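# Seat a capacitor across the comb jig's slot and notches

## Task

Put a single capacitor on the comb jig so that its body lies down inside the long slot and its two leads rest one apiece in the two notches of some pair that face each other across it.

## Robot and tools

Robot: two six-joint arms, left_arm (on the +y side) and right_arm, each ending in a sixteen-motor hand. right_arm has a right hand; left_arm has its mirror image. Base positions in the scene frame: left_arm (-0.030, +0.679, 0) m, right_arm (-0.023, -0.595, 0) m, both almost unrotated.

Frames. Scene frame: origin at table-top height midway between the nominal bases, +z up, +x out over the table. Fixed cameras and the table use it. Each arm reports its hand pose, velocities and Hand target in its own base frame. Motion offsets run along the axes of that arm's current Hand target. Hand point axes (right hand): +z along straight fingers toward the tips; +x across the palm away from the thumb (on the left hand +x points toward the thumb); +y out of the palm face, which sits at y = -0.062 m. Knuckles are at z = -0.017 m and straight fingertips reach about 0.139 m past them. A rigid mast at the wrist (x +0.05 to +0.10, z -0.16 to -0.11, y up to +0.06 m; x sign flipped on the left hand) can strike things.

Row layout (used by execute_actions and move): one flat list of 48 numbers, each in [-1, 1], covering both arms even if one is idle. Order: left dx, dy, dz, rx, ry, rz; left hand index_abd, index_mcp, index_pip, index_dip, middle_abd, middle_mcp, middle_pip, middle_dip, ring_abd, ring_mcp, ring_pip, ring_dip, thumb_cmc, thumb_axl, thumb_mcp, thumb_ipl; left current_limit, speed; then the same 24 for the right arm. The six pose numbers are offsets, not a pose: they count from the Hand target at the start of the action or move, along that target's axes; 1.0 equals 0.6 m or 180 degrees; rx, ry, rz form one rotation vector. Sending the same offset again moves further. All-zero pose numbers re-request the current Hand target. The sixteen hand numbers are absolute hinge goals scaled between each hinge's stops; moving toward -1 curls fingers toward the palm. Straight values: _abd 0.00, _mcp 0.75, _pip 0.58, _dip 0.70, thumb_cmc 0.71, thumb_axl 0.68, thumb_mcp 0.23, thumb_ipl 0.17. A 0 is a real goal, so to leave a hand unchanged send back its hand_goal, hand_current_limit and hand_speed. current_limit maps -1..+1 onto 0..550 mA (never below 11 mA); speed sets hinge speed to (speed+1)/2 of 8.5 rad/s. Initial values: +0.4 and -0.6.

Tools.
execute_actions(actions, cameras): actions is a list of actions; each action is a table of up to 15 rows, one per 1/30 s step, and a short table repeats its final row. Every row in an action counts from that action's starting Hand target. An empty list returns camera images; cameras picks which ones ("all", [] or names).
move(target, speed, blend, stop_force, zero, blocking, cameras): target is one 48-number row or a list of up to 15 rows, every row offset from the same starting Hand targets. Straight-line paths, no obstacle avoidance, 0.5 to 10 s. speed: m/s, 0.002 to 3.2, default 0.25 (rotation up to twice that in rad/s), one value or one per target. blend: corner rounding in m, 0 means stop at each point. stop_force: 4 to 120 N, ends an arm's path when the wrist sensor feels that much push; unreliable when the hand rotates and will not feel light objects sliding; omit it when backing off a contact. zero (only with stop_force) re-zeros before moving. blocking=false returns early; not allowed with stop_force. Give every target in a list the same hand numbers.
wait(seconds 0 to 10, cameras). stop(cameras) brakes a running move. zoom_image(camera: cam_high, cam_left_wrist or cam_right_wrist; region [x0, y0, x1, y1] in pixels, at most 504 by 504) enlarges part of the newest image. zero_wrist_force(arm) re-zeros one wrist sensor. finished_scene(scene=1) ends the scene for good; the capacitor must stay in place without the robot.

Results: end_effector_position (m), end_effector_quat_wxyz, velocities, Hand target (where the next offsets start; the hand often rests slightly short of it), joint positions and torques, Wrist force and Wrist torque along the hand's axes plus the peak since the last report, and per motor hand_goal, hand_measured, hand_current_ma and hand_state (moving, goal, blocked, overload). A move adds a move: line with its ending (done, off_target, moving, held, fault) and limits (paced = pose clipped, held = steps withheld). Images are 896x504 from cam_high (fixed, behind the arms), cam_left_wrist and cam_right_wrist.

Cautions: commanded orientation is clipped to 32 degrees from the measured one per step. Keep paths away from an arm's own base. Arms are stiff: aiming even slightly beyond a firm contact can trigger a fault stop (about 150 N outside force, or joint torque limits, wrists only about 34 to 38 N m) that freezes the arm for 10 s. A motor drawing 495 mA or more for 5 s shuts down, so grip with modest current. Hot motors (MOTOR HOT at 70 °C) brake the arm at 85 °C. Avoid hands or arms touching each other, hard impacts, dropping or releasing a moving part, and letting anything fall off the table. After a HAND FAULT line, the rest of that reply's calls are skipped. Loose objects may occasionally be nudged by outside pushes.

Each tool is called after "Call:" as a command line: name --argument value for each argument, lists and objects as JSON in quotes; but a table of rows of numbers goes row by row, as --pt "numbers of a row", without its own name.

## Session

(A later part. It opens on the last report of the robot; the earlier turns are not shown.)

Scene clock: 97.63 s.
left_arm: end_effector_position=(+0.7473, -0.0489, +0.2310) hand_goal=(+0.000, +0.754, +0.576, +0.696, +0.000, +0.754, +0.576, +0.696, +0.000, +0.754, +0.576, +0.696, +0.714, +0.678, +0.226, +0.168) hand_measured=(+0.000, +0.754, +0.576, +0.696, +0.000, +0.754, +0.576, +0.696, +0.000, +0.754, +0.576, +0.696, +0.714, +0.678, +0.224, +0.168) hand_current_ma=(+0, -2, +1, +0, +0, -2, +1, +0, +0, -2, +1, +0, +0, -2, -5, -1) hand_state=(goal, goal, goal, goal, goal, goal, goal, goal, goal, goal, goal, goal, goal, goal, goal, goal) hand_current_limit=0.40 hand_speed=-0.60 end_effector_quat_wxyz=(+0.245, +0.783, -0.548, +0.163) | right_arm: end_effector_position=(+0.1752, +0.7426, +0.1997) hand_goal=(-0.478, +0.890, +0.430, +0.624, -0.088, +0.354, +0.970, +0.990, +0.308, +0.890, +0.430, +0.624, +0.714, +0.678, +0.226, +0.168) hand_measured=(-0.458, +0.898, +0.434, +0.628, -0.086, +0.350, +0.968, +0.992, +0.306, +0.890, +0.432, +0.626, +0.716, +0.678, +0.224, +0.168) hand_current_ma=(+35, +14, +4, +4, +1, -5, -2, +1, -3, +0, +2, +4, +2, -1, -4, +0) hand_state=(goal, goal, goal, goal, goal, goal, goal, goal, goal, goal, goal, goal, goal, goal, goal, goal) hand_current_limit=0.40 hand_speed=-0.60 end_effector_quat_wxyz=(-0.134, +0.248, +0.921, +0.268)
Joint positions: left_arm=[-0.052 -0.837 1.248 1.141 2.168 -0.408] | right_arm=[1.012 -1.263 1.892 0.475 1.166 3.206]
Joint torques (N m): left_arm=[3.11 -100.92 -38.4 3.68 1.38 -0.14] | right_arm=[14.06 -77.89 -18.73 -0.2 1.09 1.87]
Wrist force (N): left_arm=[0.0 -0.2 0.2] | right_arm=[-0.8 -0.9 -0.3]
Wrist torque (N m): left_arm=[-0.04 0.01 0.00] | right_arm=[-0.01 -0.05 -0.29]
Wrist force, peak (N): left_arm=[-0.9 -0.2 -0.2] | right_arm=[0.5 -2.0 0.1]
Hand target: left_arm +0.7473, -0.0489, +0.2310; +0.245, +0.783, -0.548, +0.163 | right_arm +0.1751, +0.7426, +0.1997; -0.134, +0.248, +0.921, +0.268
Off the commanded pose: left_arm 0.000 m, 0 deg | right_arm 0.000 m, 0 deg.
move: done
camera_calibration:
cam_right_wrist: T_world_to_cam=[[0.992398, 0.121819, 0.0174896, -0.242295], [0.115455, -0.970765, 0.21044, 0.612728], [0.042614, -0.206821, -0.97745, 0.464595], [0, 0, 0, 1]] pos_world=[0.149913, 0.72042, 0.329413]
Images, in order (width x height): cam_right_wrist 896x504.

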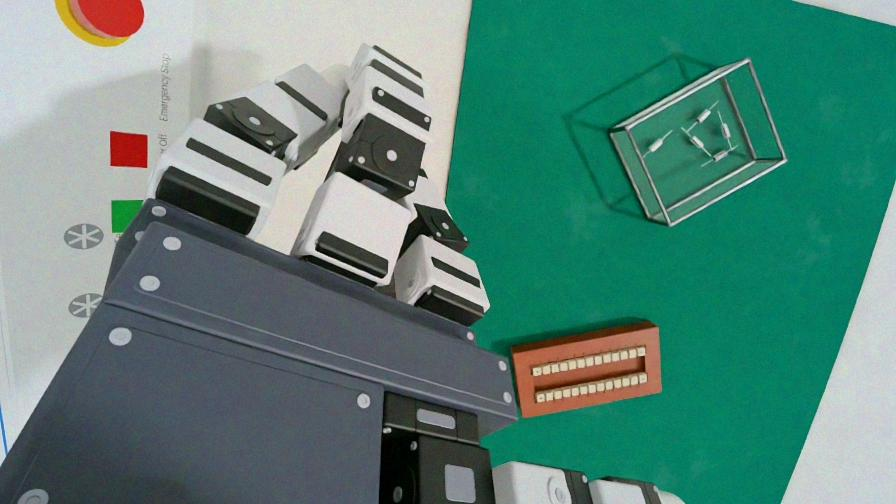

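Call:
move --pt "0 0 0 0 0 0 0 0.754 0.576 0.696 0 0.754 0.576 0.696 0 0.754 0.576 0.696 0.714 0.678 0.226 0.168 0.4 -0.6 -0.2967 0.2512 -0.0072 0.1271 -0.0511 0.06 -0.4783 0.8904 0.4307 0.6232 -0.0886 0.3534 0.9708 0.99 0.3083 0.8904 0.4307 0.6232 0.714 0.678 0.226 0.168 0.4 -0.6" --pt "0 0 0 0 0 0 0 0.754 0.576 0.696 0 0.754 0.576 0.696 0 0.754 0.576 0.696 0.714 0.678 0.226 0.168 0.4 -0.6 -0.3397 0.2028 0.0857 0.1271 -0.0511 0.06 -0.4783 0.8904 0.4307 0.6232 -0.0886 0.3534 0.9708 0.99 0.3083 0.8904 0.4307 0.6232 0.714 0.678 0.226 0.168 0.4 -0.6" --blend '[0.01,0]' --cameras '["cam_right_wrist"]'

Call:
zoom_image --camera "cam_right_wrist" --region '[280, 0, 580, 168]'

Scene clock: 100.73 s.
left_arm: end_effector_position=(+0.7473, -0.0489, +0.2310) hand_goal=(+0.000, +0.754, +0.576, +0.696, +0.000, +0.754, +0.576, +0.696, +0.000, +0.754, +0.576, +0.696, +0.714, +0.678, +0.226, +0.168) hand_measured=(+0.000, +0.754, +0.576, +0.696, +0.000, +0.754, +0.576, +0.696, +0.000, +0.754, +0.576, +0.696, +0.714, +0.678, +0.224, +0.168) hand_current_ma=(+0, -2, +1, +0, +0, -2, +1, +0, +0, -2, +1, +0, +0, -2, -5, -1) hand_state=(goal, goal, goal, goal, goal, goal, goal, goal, goal, goal, goal, goal, goal, goal, goal, goal) hand_current_limit=0.40 hand_speed=-0.60 end_effector_quat_wxyz=(+0.245, +0.783, -0.548, +0.163) | right_arm: end_effector_position=(+0.4050, +0.7820, +0.1321) hand_goal=(-0.478, +0.890, +0.430, +0.624, -0.088, +0.354, +0.970, +0.990, +0.308, +0.890, +0.430, +0.624, +0.714, +0.678, +0.226, +0.168) hand_measured=(-0.460, +0.898, +0.434, +0.628, -0.086, +0.350, +0.968, +0.992, +0.306, +0.890, +0.432, +0.626, +0.716, +0.678, +0.224, +0.168) hand_current_ma=(+33, +15, +4, +4, +1, -4, -2, +1, -2, +0, +2, +4, +2, -1, -4, +0) hand_state=(goal, goal, goal, goal, goal, goal, goal, goal, goal, goal, goal, goal, goal, goal, goal, goal) hand_current_limit=0.40 hand_speed=-0.60 end_effector_quat_wxyz=(-0.131, +0.322, +0.936, +0.046)
Joint positions: left_arm=[-0.052 -0.837 1.248 1.141 2.168 -0.408] | right_arm=[0.833 -0.879 1.39 1.08 1.292 3.063]
Joint torques (N m): left_arm=[2.35 -100.8 -37.83 4.14 1.19 -0.28] | right_arm=[-8.18 -75.97 -20.49 0.86 1.42 0.42]
Wrist force (N): left_arm=[0.5 0.4 0.1] | right_arm=[-0.3 -0.5 0.2]
Wrist torque (N m): left_arm=[0.04 -0.05 0.03] | right_arm=[-0.08 -0.11 0.06]
Wrist force, peak (N): left_arm=[-0.8 -0.1 0.3] | right_arm=[-0.8 -0.2 2.0]
Hand target: left_arm +0.7473, -0.0489, +0.2310; +0.245, +0.783, -0.548, +0.163 | right_arm +0.4050, +0.7820, +0.1319; -0.131, +0.322, +0.936, +0.046
Off the commanded pose: left_arm 0.000 m, 0 deg | right_arm 0.000 m, 0 deg.
move: done
camera_calibration:
cam_right_wrist: T_world_to_cam=[[0.987447, 0.0185356, -0.156862, -0.368204], [0.109114, -0.798096, 0.592568, 0.455698], [-0.114207, -0.602245, -0.7901, 0.744856], [0, 0, 0, 1]] pos_world=[0.398926, 0.819101, 0.260722]
Images, in order (width x height): cam_right_wrist 896x504.

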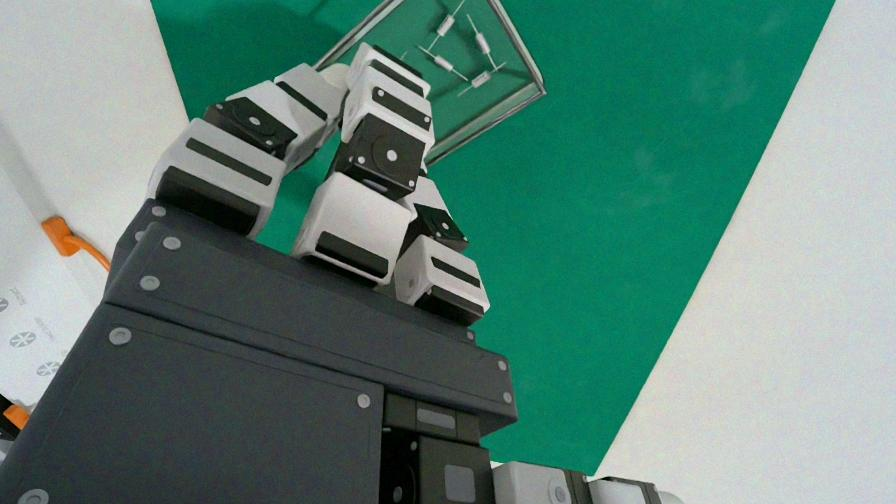

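Scaled by 1.680 from the camera's 896x504 image, which has a finer 1280x720 frame.

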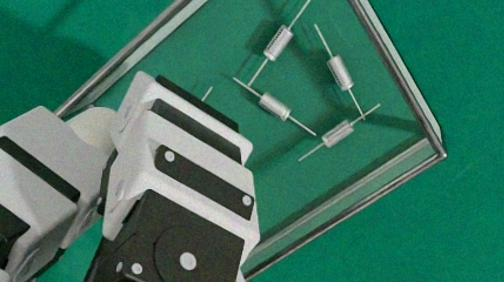

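Call:
zero_wrist_force --arm "right_arm"

Call:
move --target '[0,0,0,0,0,0,0,0.754,0.576,0.696,0,0.754,0.576,0.696,0,0.754,0.576,0.696,0.714,0.678,0.226,0.168,0.4,-0.6,-0.0124,0,0.0433,0,0,0,-0.4783,0.8904,0.4307,0.6232,-0.0886,0.3534,0.9708,0.99,0.3083,0.8904,0.4307,0.6232,0.714,0.678,0.226,0.168,0.4,-0.6]' --speed 0.008 --stop_force 4 --cameras '["cam_right_wrist"]'

Call:
zoom_image --camera "cam_right_wrist" --region '[280, 0, 580, 168]'

Wrist force sensor zeroed.

Scene clock: 104.80 s.
left_arm: end_effector_position=(+0.7473, -0.0489, +0.2310) hand_goal=(+0.000, +0.754, +0.576, +0.696, +0.000, +0.754, +0.576, +0.696, +0.000, +0.754, +0.576, +0.696, +0.714, +0.678, +0.226, +0.168) hand_measured=(+0.000, +0.754, +0.576, +0.696, +0.000, +0.754, +0.576, +0.696, +0.000, +0.754, +0.576, +0.696, +0.714, +0.678, +0.224, +0.168) hand_current_ma=(+0, -2, +1, +0, +0, -2, +1, +0, +0, -2, +1, +0, +0, -2, -5, -1) hand_state=(goal, goal, goal, goal, goal, goal, goal, goal, goal, goal, goal, goal, goal, goal, goal, goal) hand_current_limit=0.40 hand_speed=-0.60 end_effector_quat_wxyz=(+0.245, +0.783, -0.548, +0.163) | right_arm: end_effector_position=(+0.4050, +0.7820, +0.1128) hand_goal=(-0.478, +0.890, +0.430, +0.624, -0.088, +0.354, +0.970, +0.990, +0.308, +0.890, +0.430, +0.624, +0.714, +0.678, +0.226, +0.168) hand_measured=(-0.470, +0.898, +0.436, +0.628, -0.086, +0.350, +0.968, +0.992, +0.306, +0.890, +0.432, +0.626, +0.716, +0.678, +0.224, +0.168) hand_current_ma=(+13, +15, +10, +4, +1, -4, -2, +1, -2, +0, +2, +3, +2, -1, -4, +0) hand_state=(goal, goal, goal, goal, goal, goal, goal, goal, goal, goal, goal, goal, goal, goal, goal, goal) hand_current_limit=0.40 hand_speed=-0.60 end_effector_quat_wxyz=(-0.131, +0.322, +0.936, +0.046)
Joint positions: left_arm=[-0.052 -0.837 1.248 1.141 2.168 -0.408] | right_arm=[0.833 -0.863 1.401 1.054 1.292 3.064]
Joint torques (N m): left_arm=[0.78 -101.42 -37.02 3.7 1.51 -0.38] | right_arm=[12.5 -107.05 -46.4 7.61 0.91 0.58]
Wrist force (N, zeroed by zero_wrist_force on right_arm): left_arm=[0.1 -0.1 0.6] | right_arm=[0.0 1.4 -4.2]
Wrist torque (N m, zeroed by zero_wrist_force on right_arm): left_arm=[-0.05 0.00 0.01] | right_arm=[0.39 -0.02 0.00]
Wrist force, peak (N, zeroed by zero_wrist_force on right_arm): left_arm=[-0.6 0.6 -0.1] | right_arm=[-0.2 1.8 -5.8]
Hand target: left_arm +0.7473, -0.0489, +0.2310; +0.245, +0.783, -0.548, +0.163 | right_arm +0.4050, +0.7820, +0.1128; -0.131, +0.322, +0.936, +0.046 (not the last commanded pose)
Off the commanded pose: left_arm 0.000 m, 0 deg | right_arm 0.008 m, 0 deg.
move: contact (right_arm)
camera_calibration:
cam_right_wrist: T_world_to_cam=[[0.987446, 0.0183994, -0.156884, -0.371131], [0.109018, -0.798105, 0.592574, 0.467317], [-0.114306, -0.602238, -0.790091, 0.72962], [0, 0, 0, 1]] pos_world=[0.398926, 0.819201, 0.241322]
Images, in order (width x height): cam_right_wrist 896x504.

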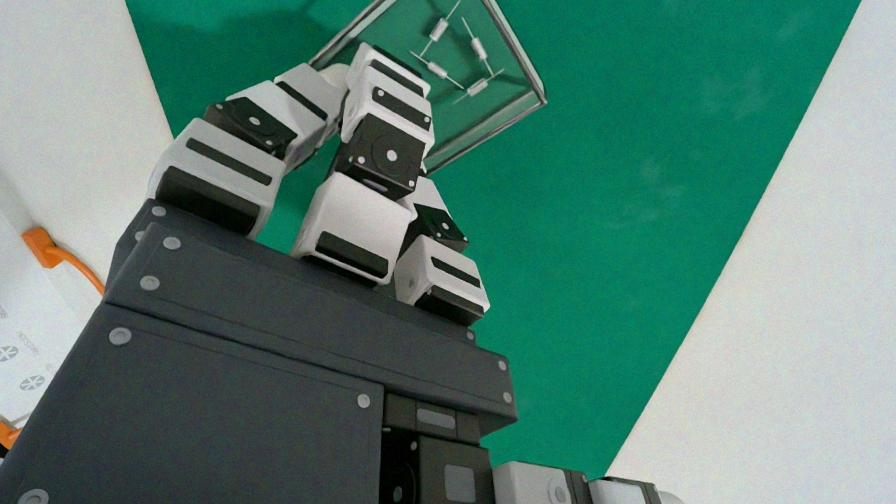

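Scaled by 1.680 from the camera's 896x504 image, which has a finer 1280x720 frame.

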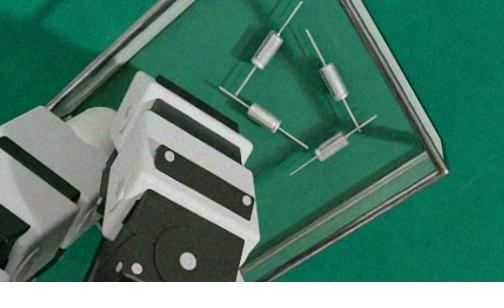

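Call:
move --pt "0 0 0 0 0 0 0 0.754 0.576 0.696 0 0.754 0.576 0.696 0 0.754 0.576 0.696 0.714 0.678 0.226 0.168 0.4 -0.6 0.0413 0 -0.1442 0 0 0 -0.4783 0.8904 0.4307 0.6232 -0.0886 0.3534 0.9708 0.99 0.3083 0.8904 0.4307 0.6232 0.714 0.678 0.226 0.168 0.4 -0.6" --pt "0 0 0 0 0 0 0 0.754 0.576 0.696 0 0.754 0.576 0.696 0 0.754 0.576 0.696 0.714 0.678 0.226 0.168 0.4 -0.6 0.0413 0 -0.1442 0 0 0 0 0.8904 0.4307 0.6232 0 0.3534 0.9708 0.99 0 0.8904 0.4307 0.6232 0.714 0.678 0.226 0.168 0.4 -0.6" --pt "0 0 0 0 0 0 0 0.754 0.576 0.696 0 0.754 0.576 0.696 0 0.754 0.576 0.696 0.714 0.678 0.226 0.168 0.4 -0.6 0.0332 -0.1885 -0.1243 -0.0899 -0.0561 0.6398 0 0.137 -0.0803 0.0435 0 0.754 0.576 0.696 0 0.137 -0.0803 0.0435 0.714 0.678 0.226 0.168 0.4 -0.6" --cameras '["cam_right_wrist"]'

Scene clock: 120.50 s.
left_arm: end_effector_position=(+0.7473, -0.0489, +0.2310) hand_goal=(+0.000, +0.754, +0.576, +0.696, +0.000, +0.754, +0.576, +0.696, +0.000, +0.754, +0.576, +0.696, +0.714, +0.678, +0.226, +0.168) hand_measured=(+0.000, +0.754, +0.576, +0.696, +0.000, +0.754, +0.576, +0.696, +0.000, +0.754, +0.576, +0.696, +0.714, +0.678, +0.224, +0.168) hand_current_ma=(+0, -2, +1, +0, +0, -2, +1, +0, +0, -2, +1, +0, +0, -2, -5, -1) hand_state=(goal, goal, goal, goal, goal, goal, goal, goal, goal, goal, goal, goal, goal, goal, goal, goal) hand_current_limit=0.40 hand_speed=-0.60 end_effector_quat_wxyz=(+0.245, +0.783, -0.548, +0.163) | right_arm: end_effector_position=(+0.3365, +0.6920, +0.1898) hand_goal=(+0.000, +0.138, -0.080, +0.044, +0.000, +0.754, +0.576, +0.696, +0.000, +0.138, -0.080, +0.044, +0.714, +0.678, +0.226, +0.168) hand_measured=(-0.002, +0.156, -0.074, +0.048, -0.002, +0.750, +0.578, +0.698, +0.004, +0.154, -0.074, +0.048, +0.716, +0.678, +0.224, +0.168) hand_current_ma=(-2, +40, +10, +5, -2, -7, +3, +4, +3, +36, +10, +5, +2, -1, -4, +0) hand_state=(goal, goal, goal, goal, goal, goal, goal, goal, goal, goal, goal, goal, goal, goal, goal, goal) hand_current_limit=0.40 hand_speed=-0.60 end_effector_quat_wxyz=(+0.000, +0.974, +0.225, +0.000)
Joint positions: left_arm=[-0.052 -0.837 1.248 1.141 2.168 -0.408] | right_arm=[0.973 -0.842 1.202 1.21 1.571 5.232]
Joint torques (N m): left_arm=[2.33 -101.22 -37.42 3.78 1.32 -0.6] | right_arm=[-14.68 -78.96 -52.79 7.7 2.09 1.68]
Wrist force (N, zeroed by zero_wrist_force on right_arm): left_arm=[-0.2 0.7 0.0] | right_arm=[-0.2 0.1 -0.2]
Wrist torque (N m, zeroed by zero_wrist_force on right_arm): left_arm=[0.10 0.03 -0.04] | right_arm=[0.11 0.08 -0.33]
Wrist force, peak (N, zeroed by zero_wrist_force on right_arm): left_arm=[-0.6 0.9 0.3] | right_arm=[0.0 1.5 -4.4]
Hand target: left_arm +0.7473, -0.0489, +0.2310; +0.245, +0.783, -0.548, +0.163 | right_arm +0.3365, +0.6920, +0.1898; +0.000, +0.974, +0.225, +0.000
Off the commanded pose: left_arm 0.000 m, 0 deg | right_arm 0.000 m, 0 deg.
move: done
camera_calibration:
cam_right_wrist: T_world_to_cam=[[-0.429364, -0.901222, 0.0586988, 0.782396], [-0.598178, 0.332477, 0.729137, -0.213038], [-0.676631, 0.277953, -0.681845, 0.287989], [0, 0, 0, 1]] pos_world=[0.40336, 0.695895, 0.305772]
Images, in order (width x height): cam_right_wrist 896x504.

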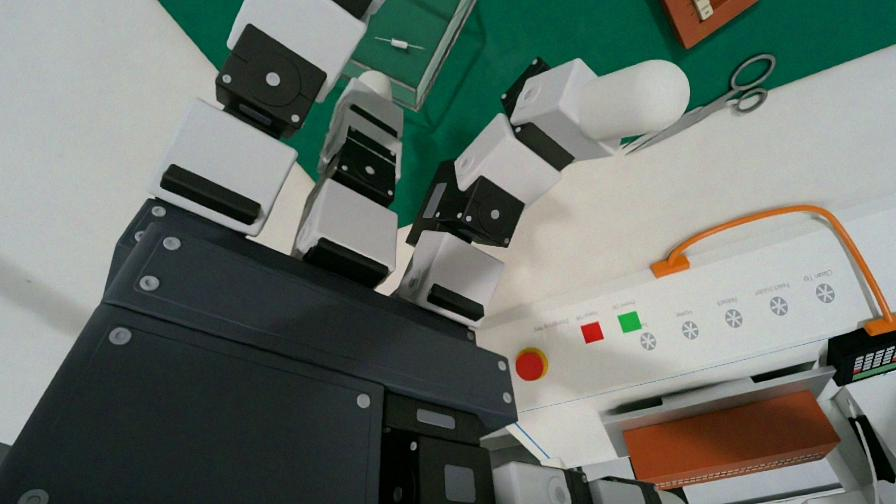

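Call:
zoom_image --camera "cam_right_wrist" --region '[320, 10, 480, 130]'

Scaled by 3.150 from the camera's 896x504 image, which has a finer 1280x720 frame.

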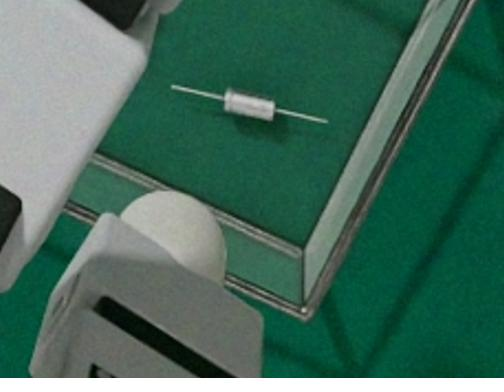

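Call:
move --target '[0,0,0,0,0,0,0,0.754,0.576,0.696,0,0.754,0.576,0.696,0,0.754,0.576,0.696,0.714,0.678,0.226,0.168,0.4,-0.6,0.0094,0.0027,0.083,0,0,0,0,0.137,-0.0803,0.0435,0,0.754,0.576,0.696,0,0.137,-0.0803,0.0435,0.714,0.678,0.226,0.168,0.4,-0.6]' --speed 0.1 --cameras '["cam_right_wrist"]'

Call:
zoom_image --camera "cam_right_wrist" --region '[320, 10, 480, 130]'

Scene clock: 122.73 s.
left_arm: end_effector_position=(+0.7473, -0.0489, +0.2310) hand_goal=(+0.000, +0.754, +0.576, +0.696, +0.000, +0.754, +0.576, +0.696, +0.000, +0.754, +0.576, +0.696, +0.714, +0.678, +0.226, +0.168) hand_measured=(+0.000, +0.754, +0.576, +0.696, +0.000, +0.754, +0.576, +0.696, +0.000, +0.754, +0.576, +0.696, +0.714, +0.678, +0.224, +0.168) hand_current_ma=(+0, -2, +1, +0, +0, -2, +1, +0, +0, -2, +1, +0, +0, -2, -5, -1) hand_state=(goal, goal, goal, goal, goal, goal, goal, goal, goal, goal, goal, goal, goal, goal, goal, goal) hand_current_limit=0.40 hand_speed=-0.60 end_effector_quat_wxyz=(+0.245, +0.783, -0.548, +0.163) | right_arm: end_effector_position=(+0.3423, +0.6930, +0.1402) hand_goal=(+0.000, +0.138, -0.080, +0.044, +0.000, +0.754, +0.576, +0.696, +0.000, +0.138, -0.080, +0.044, +0.714, +0.678, +0.226, +0.168) hand_measured=(-0.002, +0.156, -0.074, +0.048, -0.002, +0.750, +0.578, +0.698, +0.002, +0.154, -0.074, +0.048, +0.716, +0.678, +0.224, +0.168) hand_current_ma=(-2, +39, +10, +5, -2, -7, +3, +4, +3, +35, +10, +5, +2, -1, -4, +0) hand_state=(goal, goal, goal, goal, goal, goal, goal, goal, goal, goal, goal, goal, goal, goal, goal, goal) hand_current_limit=0.40 hand_speed=-0.60 end_effector_quat_wxyz=(+0.000, +0.974, +0.225, +0.000)
Joint positions: left_arm=[-0.052 -0.837 1.248 1.141 2.168 -0.408] | right_arm=[0.968 -0.804 1.228 1.146 1.571 5.227]
Joint torques (N m): left_arm=[1.14 -101.69 -37.57 3.29 1.45 -0.44] | right_arm=[-12.86 -81.74 -21.61 1.06 0.15 -1.95]
Wrist force (N, zeroed by zero_wrist_force on right_arm): left_arm=[-0.2 0.1 0.5] | right_arm=[0.3 -0.3 -0.2]
Wrist torque (N m, zeroed by zero_wrist_force on right_arm): left_arm=[-0.03 0.04 -0.01] | right_arm=[0.06 0.02 -0.31]
Wrist force, peak (N, zeroed by zero_wrist_force on right_arm): left_arm=[0.3 0.6 0.6] | right_arm=[0.4 -0.2 -1.2]
Hand target: left_arm +0.7473, -0.0489, +0.2310; +0.245, +0.783, -0.548, +0.163 | right_arm +0.3423, +0.6930, +0.1400; +0.000, +0.974, +0.225, +0.000
Off the commanded pose: left_arm 0.000 m, 0 deg | right_arm 0.000 m, 0 deg.
move: done
camera_calibration:
cam_right_wrist: T_world_to_cam=[[-0.429339, -0.901236, 0.0586679, 0.788796], [-0.598197, 0.332439, 0.72914, -0.173735], [-0.676631, 0.277953, -0.681845, 0.257788], [0, 0, 0, 1]] pos_world=[0.40916, 0.696995, 0.256172]
Images, in order (width x height): cam_right_wrist 896x504.

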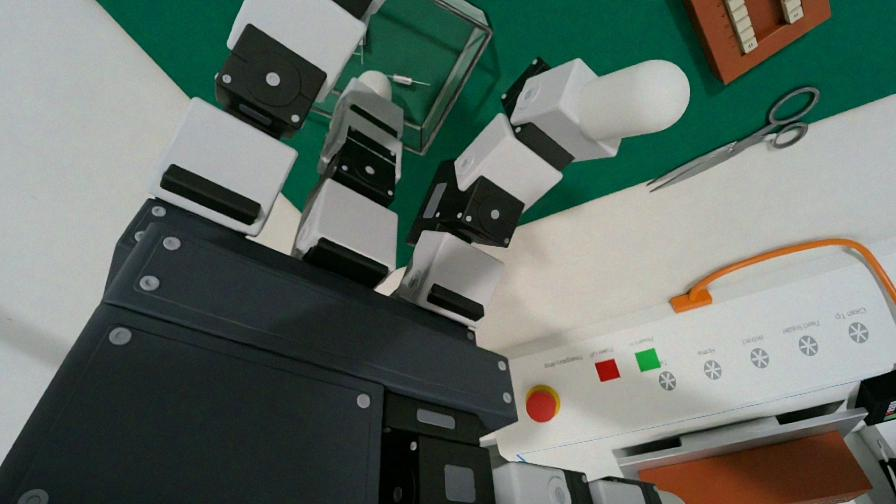

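Scaled by 3.150 from the camera's 896x504 image, which has a finer 1280x720 frame.

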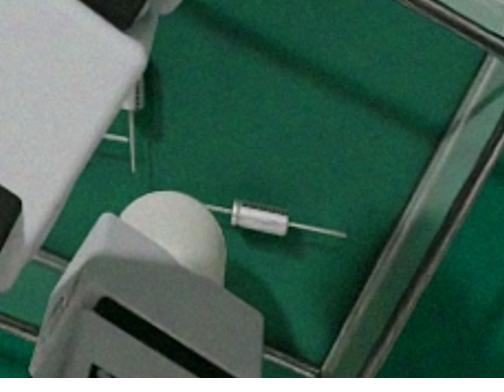

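Call:
zero_wrist_force --arm "right_arm"

Call:
move --target '[0,0,0,0,0,0,0,0.754,0.576,0.696,0,0.754,0.576,0.696,0,0.754,0.576,0.696,0.714,0.678,0.226,0.168,0.4,-0.6,0,0,0.025,0,0,0,0,0.137,-0.0803,0.0435,0,0.754,0.576,0.696,0,0.137,-0.0803,0.0435,0.714,0.678,0.226,0.168,0.4,-0.6]' --speed 0.008 --stop_force 4 --cameras '["cam_right_wrist"]'

Call:
zoom_image --camera "cam_right_wrist" --region '[320, 30, 480, 150]'

Wrist force sensor zeroed.

Scene clock: 125.93 s.
left_arm: end_effector_position=(+0.7473, -0.0489, +0.2310) hand_goal=(+0.000, +0.754, +0.576, +0.696, +0.000, +0.754, +0.576, +0.696, +0.000, +0.754, +0.576, +0.696, +0.714, +0.678, +0.226, +0.168) hand_measured=(+0.000, +0.754, +0.576, +0.696, +0.000, +0.754, +0.576, +0.696, +0.000, +0.754, +0.576, +0.696, +0.714, +0.678, +0.224, +0.168) hand_current_ma=(+0, -2, +1, +0, +0, -2, +1, +0, +0, -2, +1, +0, +0, -2, -5, -1) hand_state=(goal, goal, goal, goal, goal, goal, goal, goal, goal, goal, goal, goal, goal, goal, goal, goal) hand_current_limit=0.40 hand_speed=-0.60 end_effector_quat_wxyz=(+0.245, +0.783, -0.548, +0.163) | right_arm: end_effector_position=(+0.3423, +0.6930, +0.1281) hand_goal=(+0.000, +0.138, -0.080, +0.044, +0.000, +0.754, +0.576, +0.696, +0.000, +0.138, -0.080, +0.044, +0.714, +0.678, +0.226, +0.168) hand_measured=(-0.002, +0.156, -0.074, +0.048, -0.002, +0.750, +0.578, +0.698, +0.002, +0.154, -0.074, +0.048, +0.716, +0.678, +0.224, +0.168) hand_current_ma=(-2, +39, +10, +5, -2, -6, +3, +1, +3, +35, +10, +5, +2, -1, -4, +0) hand_state=(goal, goal, goal, goal, goal, goal, goal, goal, goal, goal, goal, goal, goal, goal, goal, goal) hand_current_limit=0.40 hand_speed=-0.60 end_effector_quat_wxyz=(+0.000, +0.974, +0.225, +0.000)
Joint positions: left_arm=[-0.052 -0.837 1.248 1.141 2.168 -0.408] | right_arm=[0.968 -0.795 1.235 1.13 1.571 5.227]
Joint torques (N m): left_arm=[2 -100.71 -36.89 3.3 1.35 -0.19] | right_arm=[-13.35 -113.49 -48.19 7.09 -1.48 -1.88]
Wrist force (N, zeroed by zero_wrist_force on right_arm): left_arm=[0.2 -0.1 0.2] | right_arm=[0.0 0.0 -6.0]
Wrist torque (N m, zeroed by zero_wrist_force on right_arm): left_arm=[-0.01 -0.01 0.01] | right_arm=[0.49 0.15 -0.01]
Wrist force, peak (N, zeroed by zero_wrist_force on right_arm): left_arm=[-0.1 0.4 0.7] | right_arm=[0.0 -0.2 -7.9]
Hand target: left_arm +0.7473, -0.0489, +0.2310; +0.245, +0.783, -0.548, +0.163 | right_arm +0.3423, +0.6930, +0.1281; +0.000, +0.974, +0.225, +0.000 (not the last commanded pose)
Off the commanded pose: left_arm 0.000 m, 0 deg | right_arm 0.003 m, 0 deg.
move: contact (right_arm)
camera_calibration:
cam_right_wrist: T_world_to_cam=[[-0.429425, -0.901197, 0.0586371, 0.789522], [-0.598156, 0.332468, 0.72916, -0.164954], [-0.676612, 0.278045, -0.681826, 0.249461], [0, 0, 0, 1]] pos_world=[0.40916, 0.696995, 0.244072]
Images, in order (width x height): cam_right_wrist 896x504.

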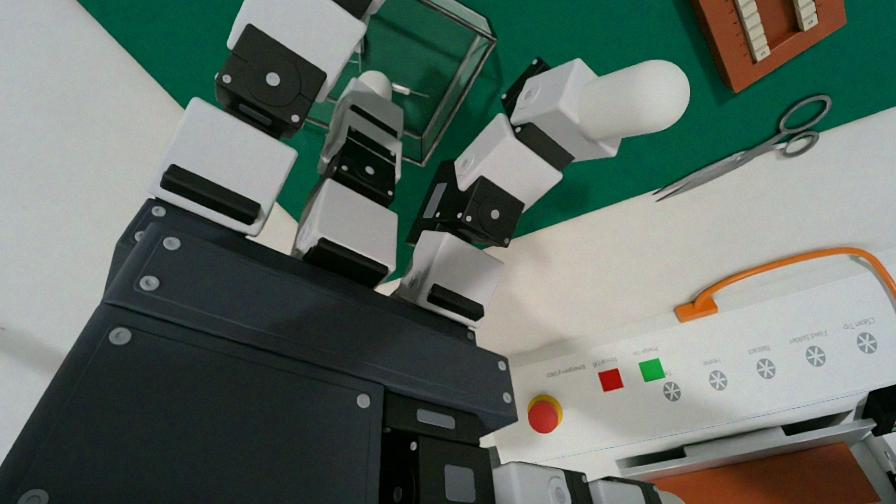

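Scaled by 3.150 from the camera's 896x504 image, which has a finer 1280x720 frame.

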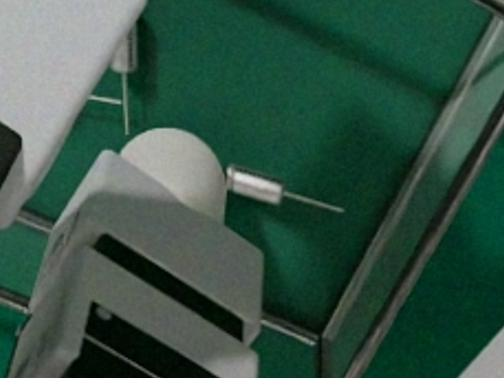

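Call:
move --target '[0,0,0,0,0,0,0,0.754,0.576,0.696,0,0.754,0.576,0.696,0,0.754,0.576,0.696,0.714,0.678,0.226,0.168,0.4,-0.6,-0.0037,0.01625,0,0,0,0,0,0.137,-0.0803,0.0435,0,0.754,0.576,0.696,0,0.137,-0.0803,0.0435,0.714,0.678,0.226,0.168,0.4,-0.6]' --speed 0.03 --cameras '["cam_right_wrist"]'

Call:
zoom_image --camera "cam_right_wrist" --region '[320, 30, 480, 150]'

Scene clock: 127.30 s.
left_arm: end_effector_position=(+0.7473, -0.0489, +0.2310) hand_goal=(+0.000, +0.754, +0.576, +0.696, +0.000, +0.754, +0.576, +0.696, +0.000, +0.754, +0.576, +0.696, +0.714, +0.678, +0.226, +0.168) hand_measured=(+0.000, +0.754, +0.576, +0.696, +0.000, +0.754, +0.576, +0.696, +0.000, +0.754, +0.576, +0.696, +0.714, +0.678, +0.224, +0.168) hand_current_ma=(+0, -2, +1, +0, +0, -2, +1, +0, +0, -2, +1, +0, +0, -2, -5, -1) hand_state=(goal, goal, goal, goal, goal, goal, goal, goal, goal, goal, goal, goal, goal, goal, goal, goal) hand_current_limit=0.40 hand_speed=-0.60 end_effector_quat_wxyz=(+0.245, +0.783, -0.548, +0.163) | right_arm: end_effector_position=(+0.3445, +0.6834, +0.1281) hand_goal=(+0.000, +0.138, -0.080, +0.044, +0.000, +0.754, +0.576, +0.696, +0.000, +0.138, -0.080, +0.044, +0.714, +0.678, +0.226, +0.168) hand_measured=(-0.002, +0.156, -0.074, +0.048, -0.022, +0.782, +0.596, +0.706, +0.002, +0.154, -0.074, +0.048, +0.716, +0.678, +0.224, +0.168) hand_current_ma=(-2, +39, +10, +5, -44, +72, +46, +18, +3, +35, +10, +5, +2, -1, -4, +0) hand_state=(goal, goal, goal, goal, blocked, blocked, blocked, goal, goal, goal, goal, goal, goal, goal, goal, goal) hand_current_limit=0.40 hand_speed=-0.60 end_effector_quat_wxyz=(+0.000, +0.974, +0.225, +0.000)
Joint positions: left_arm=[-0.052 -0.837 1.248 1.141 2.168 -0.408] | right_arm=[0.959 -0.808 1.259 1.119 1.571 5.218]
Joint torques (N m): left_arm=[0.31 -102.77 -37.45 3.53 1.4 -0.12] | right_arm=[-13.55 -111.26 -17.92 1.07 -1.32 -2.79]
Wrist force (N, zeroed by zero_wrist_force on right_arm): left_arm=[-0.4 0.2 0.5] | right_arm=[0.7 -0.9 -4.2]
Wrist torque (N m, zeroed by zero_wrist_force on right_arm): left_arm=[-0.01 0.07 -0.04] | right_arm=[0.53 0.29 0.31]
Wrist force, peak (N, zeroed by zero_wrist_force on right_arm): left_arm=[0.1 0.8 0.4] | right_arm=[0.0 -0.2 -6.2]
Hand target: left_arm +0.7473, -0.0489, +0.2310; +0.245, +0.783, -0.548, +0.163 | right_arm +0.3446, +0.6833, +0.1281; +0.000, +0.974, +0.225, +0.000
Off the commanded pose: left_arm 0.000 m, 0 deg | right_arm 0.000 m, 0 deg.
move: done
camera_calibration:
cam_right_wrist: T_world_to_cam=[[-0.4294, -0.901211, 0.0586062, 0.781775], [-0.598174, 0.33243, 0.729163, -0.16032], [-0.676612, 0.278045, -0.681826, 0.253714], [0, 0, 0, 1]] pos_world=[0.41146, 0.687295, 0.244072]
Images, in order (width x height): cam_right_wrist 896x504.

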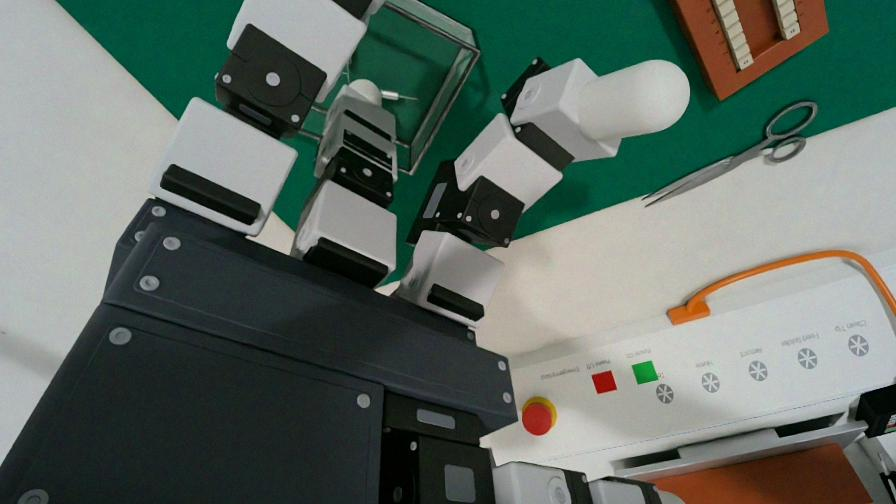

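Scaled by 3.150 from the camera's 896x504 image, which has a finer 1280x720 frame.

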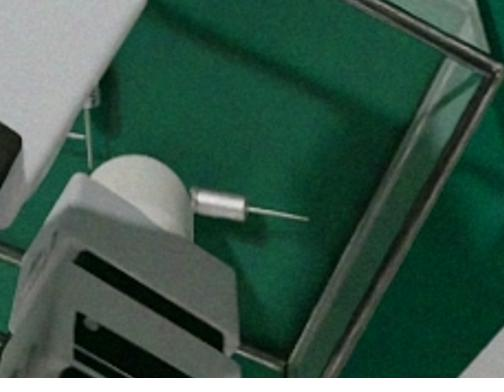

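Call:
move --target '[0,0,0,0,0,0,0,0.754,0.576,0.696,0,0.754,0.576,0.696,0,0.754,0.576,0.696,0.714,0.678,0.226,0.168,0.4,-0.6,-0.0037,0.01625,0,0,0,0,0,0.137,-0.0803,0.0435,0,0.754,0.576,0.696,0,0.137,-0.0803,0.0435,0.714,0.678,0.226,0.168,0.4,-0.6]' --speed 0.03 --cameras '["cam_right_wrist"]'

Call:
zoom_image --camera "cam_right_wrist" --region '[320, 30, 480, 150]'

Scene clock: 128.30 s.
left_arm: end_effector_position=(+0.7473, -0.0489, +0.2310) hand_goal=(+0.000, +0.754, +0.576, +0.696, +0.000, +0.754, +0.576, +0.696, +0.000, +0.754, +0.576, +0.696, +0.714, +0.678, +0.226, +0.168) hand_measured=(+0.000, +0.754, +0.576, +0.696, +0.000, +0.754, +0.576, +0.696, +0.000, +0.754, +0.576, +0.696, +0.714, +0.678, +0.224, +0.168) hand_current_ma=(+0, -2, +1, +0, +0, -2, +1, +0, +0, -2, +1, +0, +0, -2, -5, -1) hand_state=(goal, goal, goal, goal, goal, goal, goal, goal, goal, goal, goal, goal, goal, goal, goal, goal) hand_current_limit=0.40 hand_speed=-0.60 end_effector_quat_wxyz=(+0.245, +0.783, -0.548, +0.163) | right_arm: end_effector_position=(+0.3468, +0.6737, +0.1281) hand_goal=(+0.000, +0.138, -0.080, +0.044, +0.000, +0.754, +0.576, +0.696, +0.000, +0.138, -0.080, +0.044, +0.714, +0.678, +0.226, +0.168) hand_measured=(-0.002, +0.156, -0.074, +0.048, -0.038, +0.794, +0.606, +0.712, +0.002, +0.154, -0.074, +0.048, +0.716, +0.678, +0.224, +0.168) hand_current_ma=(-2, +39, +10, +5, -82, +113, +72, +30, +3, +35, +10, +5, +2, -1, -4, +0) hand_state=(goal, goal, goal, goal, blocked, blocked, blocked, goal, goal, goal, goal, goal, goal, goal, goal, goal) hand_current_limit=0.40 hand_speed=-0.60 end_effector_quat_wxyz=(+0.000, +0.974, +0.225, +0.000)
Joint positions: left_arm=[-0.052 -0.837 1.248 1.141 2.168 -0.408] | right_arm=[0.949 -0.821 1.282 1.109 1.571 5.208]
Joint torques (N m): left_arm=[3.15 -103.28 -37 3.44 1.25 -0.33] | right_arm=[-14.41 -114.08 -19.19 1.56 -1.64 -2.79]
Wrist force (N, zeroed by zero_wrist_force on right_arm): left_arm=[0.1 0.3 0.3] | right_arm=[1.0 -1.5 -3.1]
Wrist torque (N m, zeroed by zero_wrist_force on right_arm): left_arm=[0.02 0.01 0.00] | right_arm=[0.46 0.33 0.34]
Wrist force, peak (N, zeroed by zero_wrist_force on right_arm): left_arm=[-0.3 0.4 0.6] | right_arm=[1.2 -1.3 -4.3]
Hand target: left_arm +0.7473, -0.0489, +0.2310; +0.245, +0.783, -0.548, +0.163 | right_arm +0.3468, +0.6736, +0.1281; +0.000, +0.974, +0.225, +0.000
Off the commanded pose: left_arm 0.000 m, 0 deg | right_arm 0.000 m, 0 deg.
move: done
camera_calibration:
cam_right_wrist: T_world_to_cam=[[-0.429425, -0.901197, 0.0586371, 0.774014], [-0.598156, 0.332468, 0.72916, -0.155753], [-0.676612, 0.278045, -0.681826, 0.257967], [0, 0, 0, 1]] pos_world=[0.41376, 0.677595, 0.244072]
Images, in order (width x height): cam_right_wrist 896x504.

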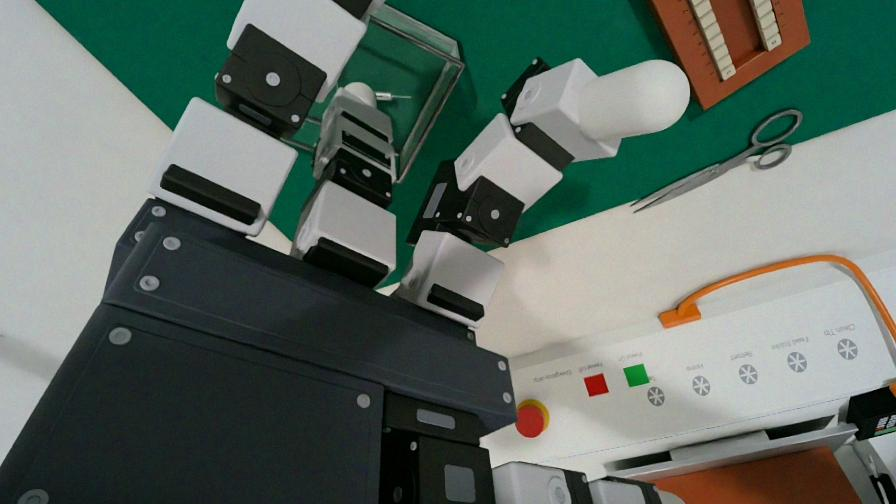

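Scaled by 3.150 from the camera's 896x504 image, which has a finer 1280x720 frame.

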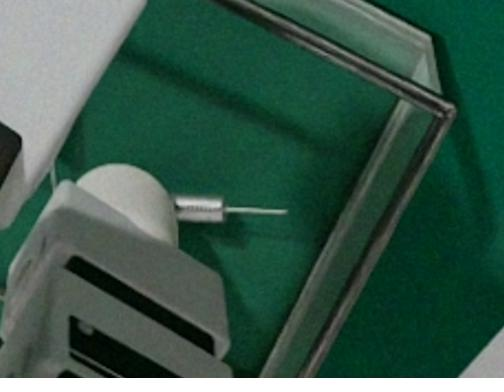

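Call:
move --target '[0,0,0,0,0,0,0,0.754,0.576,0.696,0,0.754,0.576,0.696,0,0.754,0.576,0.696,0.714,0.678,0.226,0.168,0.4,-0.6,-0.0037,0.01625,0,0,0,0,0,0.137,-0.0803,0.0435,0,0.754,0.576,0.696,0,0.137,-0.0803,0.0435,0.714,0.678,0.226,0.168,0.4,-0.6]' --speed 0.03 --cameras '["cam_right_wrist"]'

Call:
zoom_image --camera "cam_right_wrist" --region '[320, 30, 480, 150]'

Scene clock: 129.30 s.
left_arm: end_effector_position=(+0.7473, -0.0489, +0.2310) hand_goal=(+0.000, +0.754, +0.576, +0.696, +0.000, +0.754, +0.576, +0.696, +0.000, +0.754, +0.576, +0.696, +0.714, +0.678, +0.226, +0.168) hand_measured=(+0.000, +0.754, +0.576, +0.696, +0.000, +0.754, +0.576, +0.696, +0.000, +0.754, +0.576, +0.696, +0.714, +0.678, +0.224, +0.168) hand_current_ma=(+0, -2, +1, +0, +0, -2, +1, +0, +0, -2, +1, +0, +0, -2, -5, -1) hand_state=(goal, goal, goal, goal, goal, goal, goal, goal, goal, goal, goal, goal, goal, goal, goal, goal) hand_current_limit=0.40 hand_speed=-0.60 end_effector_quat_wxyz=(+0.245, +0.783, -0.548, +0.163) | right_arm: end_effector_position=(+0.3491, +0.6639, +0.1281) hand_goal=(+0.000, +0.138, -0.080, +0.044, +0.000, +0.754, +0.576, +0.696, +0.000, +0.138, -0.080, +0.044, +0.714, +0.678, +0.226, +0.168) hand_measured=(-0.002, +0.156, -0.074, +0.048, -0.044, +0.796, +0.608, +0.712, +0.002, +0.154, -0.074, +0.048, +0.716, +0.678, +0.224, +0.168) hand_current_ma=(-2, +39, +10, +5, -100, +124, +79, +33, +3, +35, +10, +5, +2, -1, -4, +0) hand_state=(goal, goal, goal, goal, blocked, blocked, blocked, goal, goal, goal, goal, goal, goal, goal, goal, goal) hand_current_limit=0.40 hand_speed=-0.60 end_effector_quat_wxyz=(+0.000, +0.974, +0.225, +0.000)
Joint positions: left_arm=[-0.052 -0.837 1.248 1.141 2.168 -0.408] | right_arm=[0.94 -0.833 1.304 1.099 1.571 5.199]
Joint torques (N m): left_arm=[1.5 -102.32 -37.42 3.61 1.43 -0.39] | right_arm=[-14.51 -111.9 -17.95 1.16 -1.55 -2.86]
Wrist force (N, zeroed by zero_wrist_force on right_arm): left_arm=[0.0 0.0 0.3] | right_arm=[1.1 -0.7 -1.9]
Wrist torque (N m, zeroed by zero_wrist_force on right_arm): left_arm=[-0.02 0.00 0.01] | right_arm=[0.27 0.30 0.36]
Wrist force, peak (N, zeroed by zero_wrist_force on right_arm): left_arm=[-0.8 0.1 0.2] | right_arm=[1.7 -1.8 -3.0]
Hand target: left_arm +0.7473, -0.0489, +0.2310; +0.245, +0.783, -0.548, +0.163 | right_arm +0.3491, +0.6638, +0.1281; +0.000, +0.974, +0.225, +0.000
Off the commanded pose: left_arm 0.000 m, 0 deg | right_arm 0.000 m, 0 deg.
move: done
camera_calibration:
cam_right_wrist: T_world_to_cam=[[-0.429364, -0.901222, 0.0586988, 0.766103], [-0.598178, 0.332477, 0.729137, -0.15117], [-0.676631, 0.277953, -0.681845, 0.262255], [0, 0, 0, 1]] pos_world=[0.41596, 0.667795, 0.244072]
Images, in order (width x height): cam_right_wrist 896x504.

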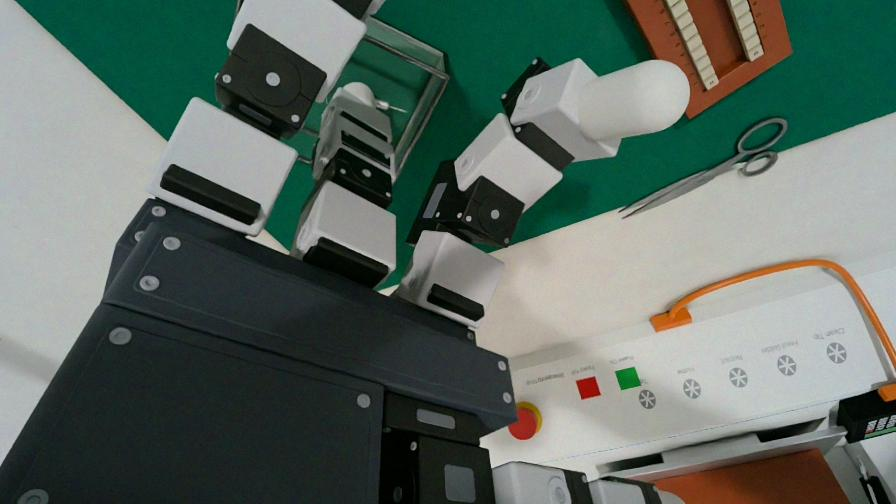

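Scaled by 3.150 from the camera's 896x504 image, which has a finer 1280x720 frame.

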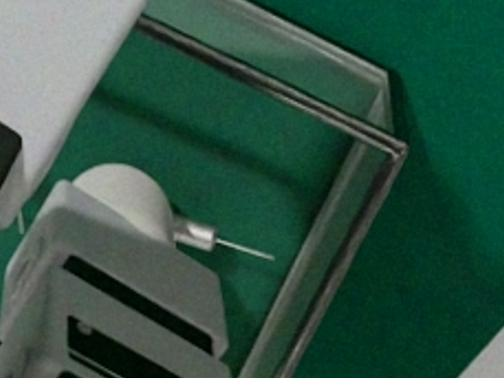

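Call:
move --target '[0,0,0,0,0,0,0,0.754,0.576,0.696,0,0.754,0.576,0.696,0,0.754,0.576,0.696,0.714,0.678,0.226,0.168,0.4,-0.6,0,0,-0.05,0,0,0,0,0.137,-0.0803,0.0435,0,0.754,0.576,0.696,0,0.137,-0.0803,0.0435,0.714,0.678,0.226,0.168,0.4,-0.6]' --speed 0.05 --cameras '["cam_right_wrist"]'

Call:
zoom_image --camera "cam_right_wrist" --region '[320, 0, 480, 120]'

Scene clock: 130.40 s.
left_arm: end_effector_position=(+0.7473, -0.0489, +0.2310) hand_goal=(+0.000, +0.754, +0.576, +0.696, +0.000, +0.754, +0.576, +0.696, +0.000, +0.754, +0.576, +0.696, +0.714, +0.678, +0.226, +0.168) hand_measured=(+0.000, +0.754, +0.576, +0.696, +0.000, +0.754, +0.576, +0.696, +0.000, +0.754, +0.576, +0.696, +0.714, +0.678, +0.224, +0.168) hand_current_ma=(+0, -2, +1, +0, +0, -2, +1, +0, +0, -2, +1, +0, +0, -2, -5, -1) hand_state=(goal, goal, goal, goal, goal, goal, goal, goal, goal, goal, goal, goal, goal, goal, goal, goal) hand_current_limit=0.40 hand_speed=-0.60 end_effector_quat_wxyz=(+0.245, +0.783, -0.548, +0.163) | right_arm: end_effector_position=(+0.3491, +0.6638, +0.1579) hand_goal=(+0.000, +0.138, -0.080, +0.044, +0.000, +0.754, +0.576, +0.696, +0.000, +0.138, -0.080, +0.044, +0.714, +0.678, +0.226, +0.168) hand_measured=(-0.002, +0.156, -0.074, +0.048, -0.004, +0.756, +0.578, +0.698, +0.002, +0.154, -0.074, +0.048, +0.716, +0.678, +0.224, +0.168) hand_current_ma=(-2, +39, +10, +5, -4, +1, +3, +4, +3, +35, +10, +5, +2, -1, -4, +0) hand_state=(goal, goal, goal, goal, goal, goal, goal, goal, goal, goal, goal, goal, goal, goal, goal, goal) hand_current_limit=0.40 hand_speed=-0.60 end_effector_quat_wxyz=(+0.000, +0.974, +0.225, +0.000)
Joint positions: left_arm=[-0.052 -0.837 1.248 1.141 2.168 -0.408] | right_arm=[0.94 -0.855 1.286 1.139 1.571 5.199]
Joint torques (N m): left_arm=[1.31 -102.74 -37.6 3.45 1.38 -0.52] | right_arm=[-13.8 -114.2 -50.15 8.18 -1.54 -2.73]
Wrist force (N, zeroed by zero_wrist_force on right_arm): left_arm=[-0.5 0.5 0.0] | right_arm=[-0.2 -0.1 0.1]
Wrist torque (N m, zeroed by zero_wrist_force on right_arm): left_arm=[0.09 0.06 -0.06] | right_arm=[-0.02 0.02 0.26]
Wrist force, peak (N, zeroed by zero_wrist_force on right_arm): left_arm=[0.1 0.5 0.6] | right_arm=[0.9 -0.7 -2.2]
Hand target: left_arm +0.7473, -0.0489, +0.2310; +0.245, +0.783, -0.548, +0.163 | right_arm +0.3491, +0.6638, +0.1581; +0.000, +0.974, +0.225, +0.000
Off the commanded pose: left_arm 0.000 m, 0 deg | right_arm 0.000 m, 0 deg.
move: done
camera_calibration:
cam_right_wrist: T_world_to_cam=[[-0.4294, -0.901211, 0.0586062, 0.764297], [-0.598174, 0.33243, 0.729163, -0.172842], [-0.676612, 0.278045, -0.681826, 0.282527], [0, 0, 0, 1]] pos_world=[0.41596, 0.667695, 0.273872]
Images, in order (width x height): cam_right_wrist 896x504.

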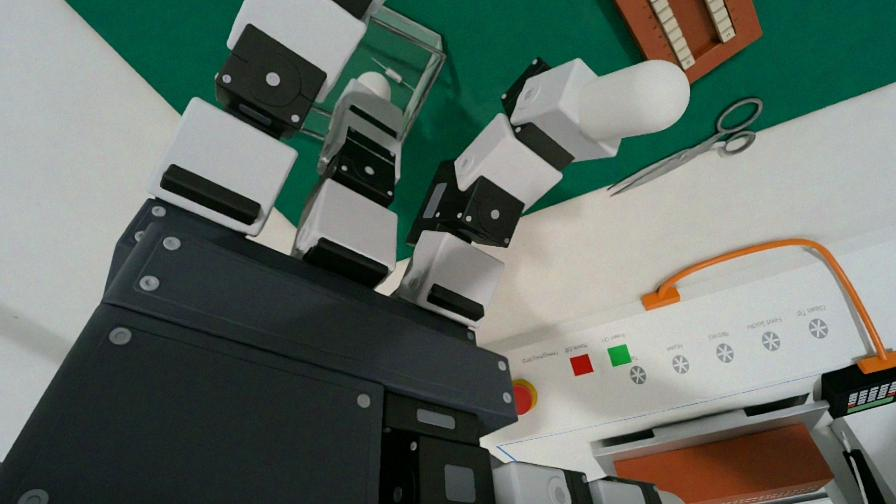

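Scaled by 3.150 from the camera's 896x504 image, which has a finer 1280x720 frame.

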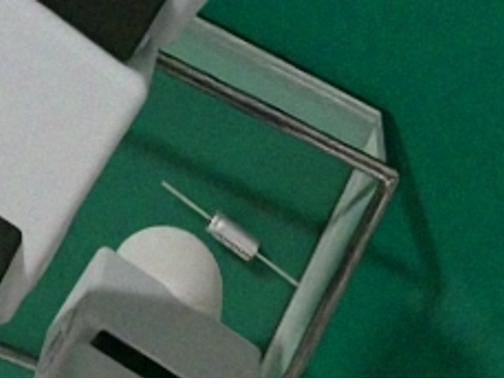

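Call:
move --target '[0,0,0,0,0,0,0,0.754,0.576,0.696,0,0.754,0.576,0.696,0,0.754,0.576,0.696,0.714,0.678,0.226,0.168,0.4,-0.6,-0.0198,-0.0013,0.0385,0,0,0,0,0.137,-0.0803,0.0435,0,0.754,0.576,0.696,0,0.137,-0.0803,0.0435,0.714,0.678,0.226,0.168,0.4,-0.6]' --speed 0.06 --cameras '["cam_right_wrist"]'

Call:
zoom_image --camera "cam_right_wrist" --region '[320, 30, 480, 150]'

Scene clock: 133.23 s.
left_arm: end_effector_position=(+0.7473, -0.0489, +0.2310) hand_goal=(+0.000, +0.754, +0.576, +0.696, +0.000, +0.754, +0.576, +0.696, +0.000, +0.754, +0.576, +0.696, +0.714, +0.678, +0.226, +0.168) hand_measured=(+0.000, +0.754, +0.576, +0.696, +0.000, +0.754, +0.576, +0.696, +0.000, +0.754, +0.576, +0.696, +0.714, +0.678, +0.224, +0.168) hand_current_ma=(+0, -2, +1, +0, +0, -2, +1, +0, +0, -2, +1, +0, +0, -2, -5, -1) hand_state=(goal, goal, goal, goal, goal, goal, goal, goal, goal, goal, goal, goal, goal, goal, goal, goal) hand_current_limit=0.40 hand_speed=-0.60 end_effector_quat_wxyz=(+0.245, +0.783, -0.548, +0.163) | right_arm: end_effector_position=(+0.3381, +0.6593, +0.1351) hand_goal=(+0.000, +0.138, -0.080, +0.044, +0.000, +0.754, +0.576, +0.696, +0.000, +0.138, -0.080, +0.044, +0.714, +0.678, +0.226, +0.168) hand_measured=(-0.002, +0.156, -0.074, +0.048, -0.004, +0.756, +0.578, +0.698, +0.002, +0.154, -0.074, +0.048, +0.716, +0.678, +0.224, +0.168) hand_current_ma=(-2, +39, +10, +5, -4, +1, +3, +4, +3, +35, +10, +5, +2, -1, -4, +0) hand_state=(goal, goal, goal, goal, goal, goal, goal, goal, goal, goal, goal, goal, goal, goal, goal, goal) hand_current_limit=0.40 hand_speed=-0.60 end_effector_quat_wxyz=(+0.000, +0.974, +0.225, +0.000)
Joint positions: left_arm=[-0.052 -0.837 1.248 1.141 2.168 -0.408] | right_arm=[0.948 -0.852 1.324 1.098 1.571 5.207]
Joint torques (N m): left_arm=[2.9 -102.81 -37.31 3.29 1.3 -0.49] | right_arm=[14.43 -75.74 -20.52 1.21 -1.38 1.02]
Wrist force (N, zeroed by zero_wrist_force on right_arm): left_arm=[-0.1 0.1 0.3] | right_arm=[-0.4 0.2 0.3]
Wrist torque (N m, zeroed by zero_wrist_force on right_arm): left_arm=[-0.01 0.02 -0.01] | right_arm=[-0.01 0.03 0.26]
Wrist force, peak (N, zeroed by zero_wrist_force on right_arm): left_arm=[-0.5 0.7 0.6] | right_arm=[-0.8 0.1 0.6]
Hand target: left_arm +0.7473, -0.0489, +0.2310; +0.245, +0.783, -0.548, +0.163 | right_arm +0.3381, +0.6593, +0.1350; +0.000, +0.974, +0.225, +0.000
Off the commanded pose: left_arm 0.000 m, 0 deg | right_arm 0.000 m, 0 deg.
move: done
camera_calibration:
cam_right_wrist: T_world_to_cam=[[-0.429425, -0.901197, 0.0586371, 0.75698], [-0.598156, 0.332468, 0.72916, -0.161307], [-0.676612, 0.278045, -0.681826, 0.260829], [0, 0, 0, 1]] pos_world=[0.40506, 0.663295, 0.251072]
Images, in order (width x height): cam_right_wrist 896x504.

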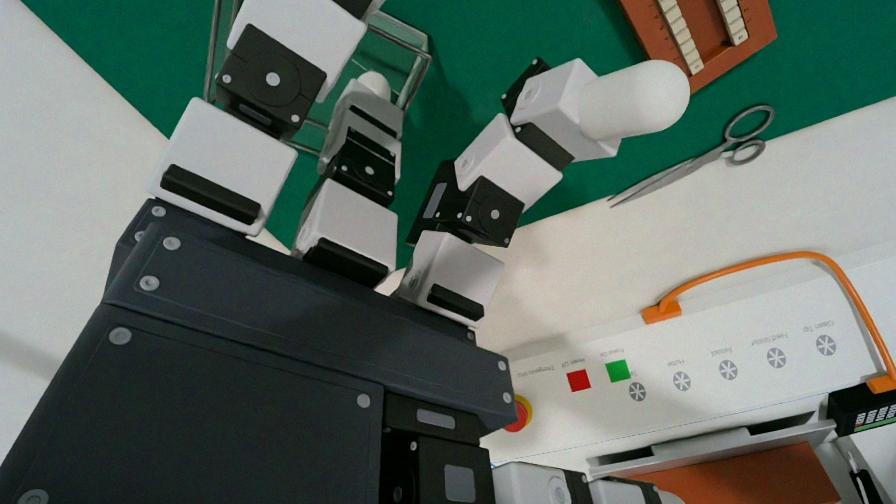

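Scaled by 3.150 from the camera's 896x504 image, which has a finer 1280x720 frame.

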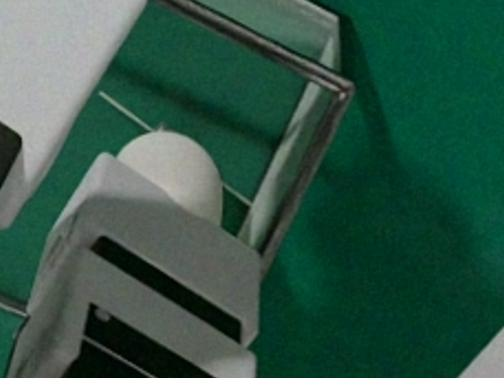

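Call:
zero_wrist_force --arm "right_arm"

Call:
move --target '[0,0,0,0,0,0,0,0.754,0.576,0.696,0,0.754,0.576,0.696,0,0.754,0.576,0.696,0.714,0.678,0.226,0.168,0.4,-0.6,0,0,0.0117,0,0,0,0,0.137,-0.0803,0.0435,0,0.754,0.576,0.696,0,0.137,-0.0803,0.0435,0.714,0.678,0.226,0.168,0.4,-0.6]' --speed 0.006 --stop_force 4 --cameras '[]'

Wrist force sensor zeroed.

Scene clock: 135.40 s.
left_arm: end_effector_position=(+0.7473, -0.0489, +0.2310) hand_goal=(+0.000, +0.754, +0.576, +0.696, +0.000, +0.754, +0.576, +0.696, +0.000, +0.754, +0.576, +0.696, +0.714, +0.678, +0.226, +0.168) hand_measured=(+0.000, +0.754, +0.576, +0.696, +0.000, +0.754, +0.576, +0.696, +0.000, +0.754, +0.576, +0.696, +0.714, +0.678, +0.224, +0.168) hand_current_ma=(+0, -2, +1, +0, +0, -2, +1, +0, +0, -2, +1, +0, +0, -2, -5, -1) hand_state=(goal, goal, goal, goal, goal, goal, goal, goal, goal, goal, goal, goal, goal, goal, goal, goal) hand_current_limit=0.40 hand_speed=-0.60 end_effector_quat_wxyz=(+0.245, +0.783, -0.548, +0.163) | right_arm: end_effector_position=(+0.3381, +0.6593, +0.1321) hand_goal=(+0.000, +0.138, -0.080, +0.044, +0.000, +0.754, +0.576, +0.696, +0.000, +0.138, -0.080, +0.044, +0.714, +0.678, +0.226, +0.168) hand_measured=(-0.002, +0.156, -0.074, +0.048, -0.004, +0.758, +0.578, +0.698, +0.002, +0.154, -0.074, +0.048, +0.716, +0.678, +0.224, +0.168) hand_current_ma=(-2, +39, +10, +5, -4, +7, +3, +4, +3, +35, +10, +5, +2, -1, -4, +0) hand_state=(goal, goal, goal, goal, goal, goal, goal, goal, goal, goal, goal, goal, goal, goal, goal, goal) hand_current_limit=0.40 hand_speed=-0.60 end_effector_quat_wxyz=(+0.000, +0.974, +0.225, +0.000)
Joint positions: left_arm=[-0.052 -0.837 1.248 1.141 2.168 -0.408] | right_arm=[0.948 -0.849 1.326 1.093 1.571 5.207]
Joint torques (N m): left_arm=[2.04 -103.22 -37.11 3.58 1.18 -0.53] | right_arm=[11.98 -109.19 -46.22 6.87 -0.26 0.49]
Wrist force (N, zeroed by zero_wrist_force on right_arm): left_arm=[-0.2 0.1 0.5] | right_arm=[0.3 -0.6 -5.2]
Wrist torque (N m, zeroed by zero_wrist_force on right_arm): left_arm=[-0.02 0.03 -0.02] | right_arm=[0.41 0.09 0.01]
Wrist force, peak (N, zeroed by zero_wrist_force on right_arm): left_arm=[-0.4 0.8 0.5] | right_arm=[0.2 -0.4 -7.0]
Hand target: left_arm +0.7473, -0.0489, +0.2310; +0.245, +0.783, -0.548, +0.163 | right_arm +0.3381, +0.6593, +0.1321; +0.000, +0.974, +0.225, +0.000 (not the last commanded pose)
Off the commanded pose: left_arm 0.000 m, 0 deg | right_arm 0.004 m, 0 deg.
move: contact (right_arm)
No camera images: "cameras" was empty.


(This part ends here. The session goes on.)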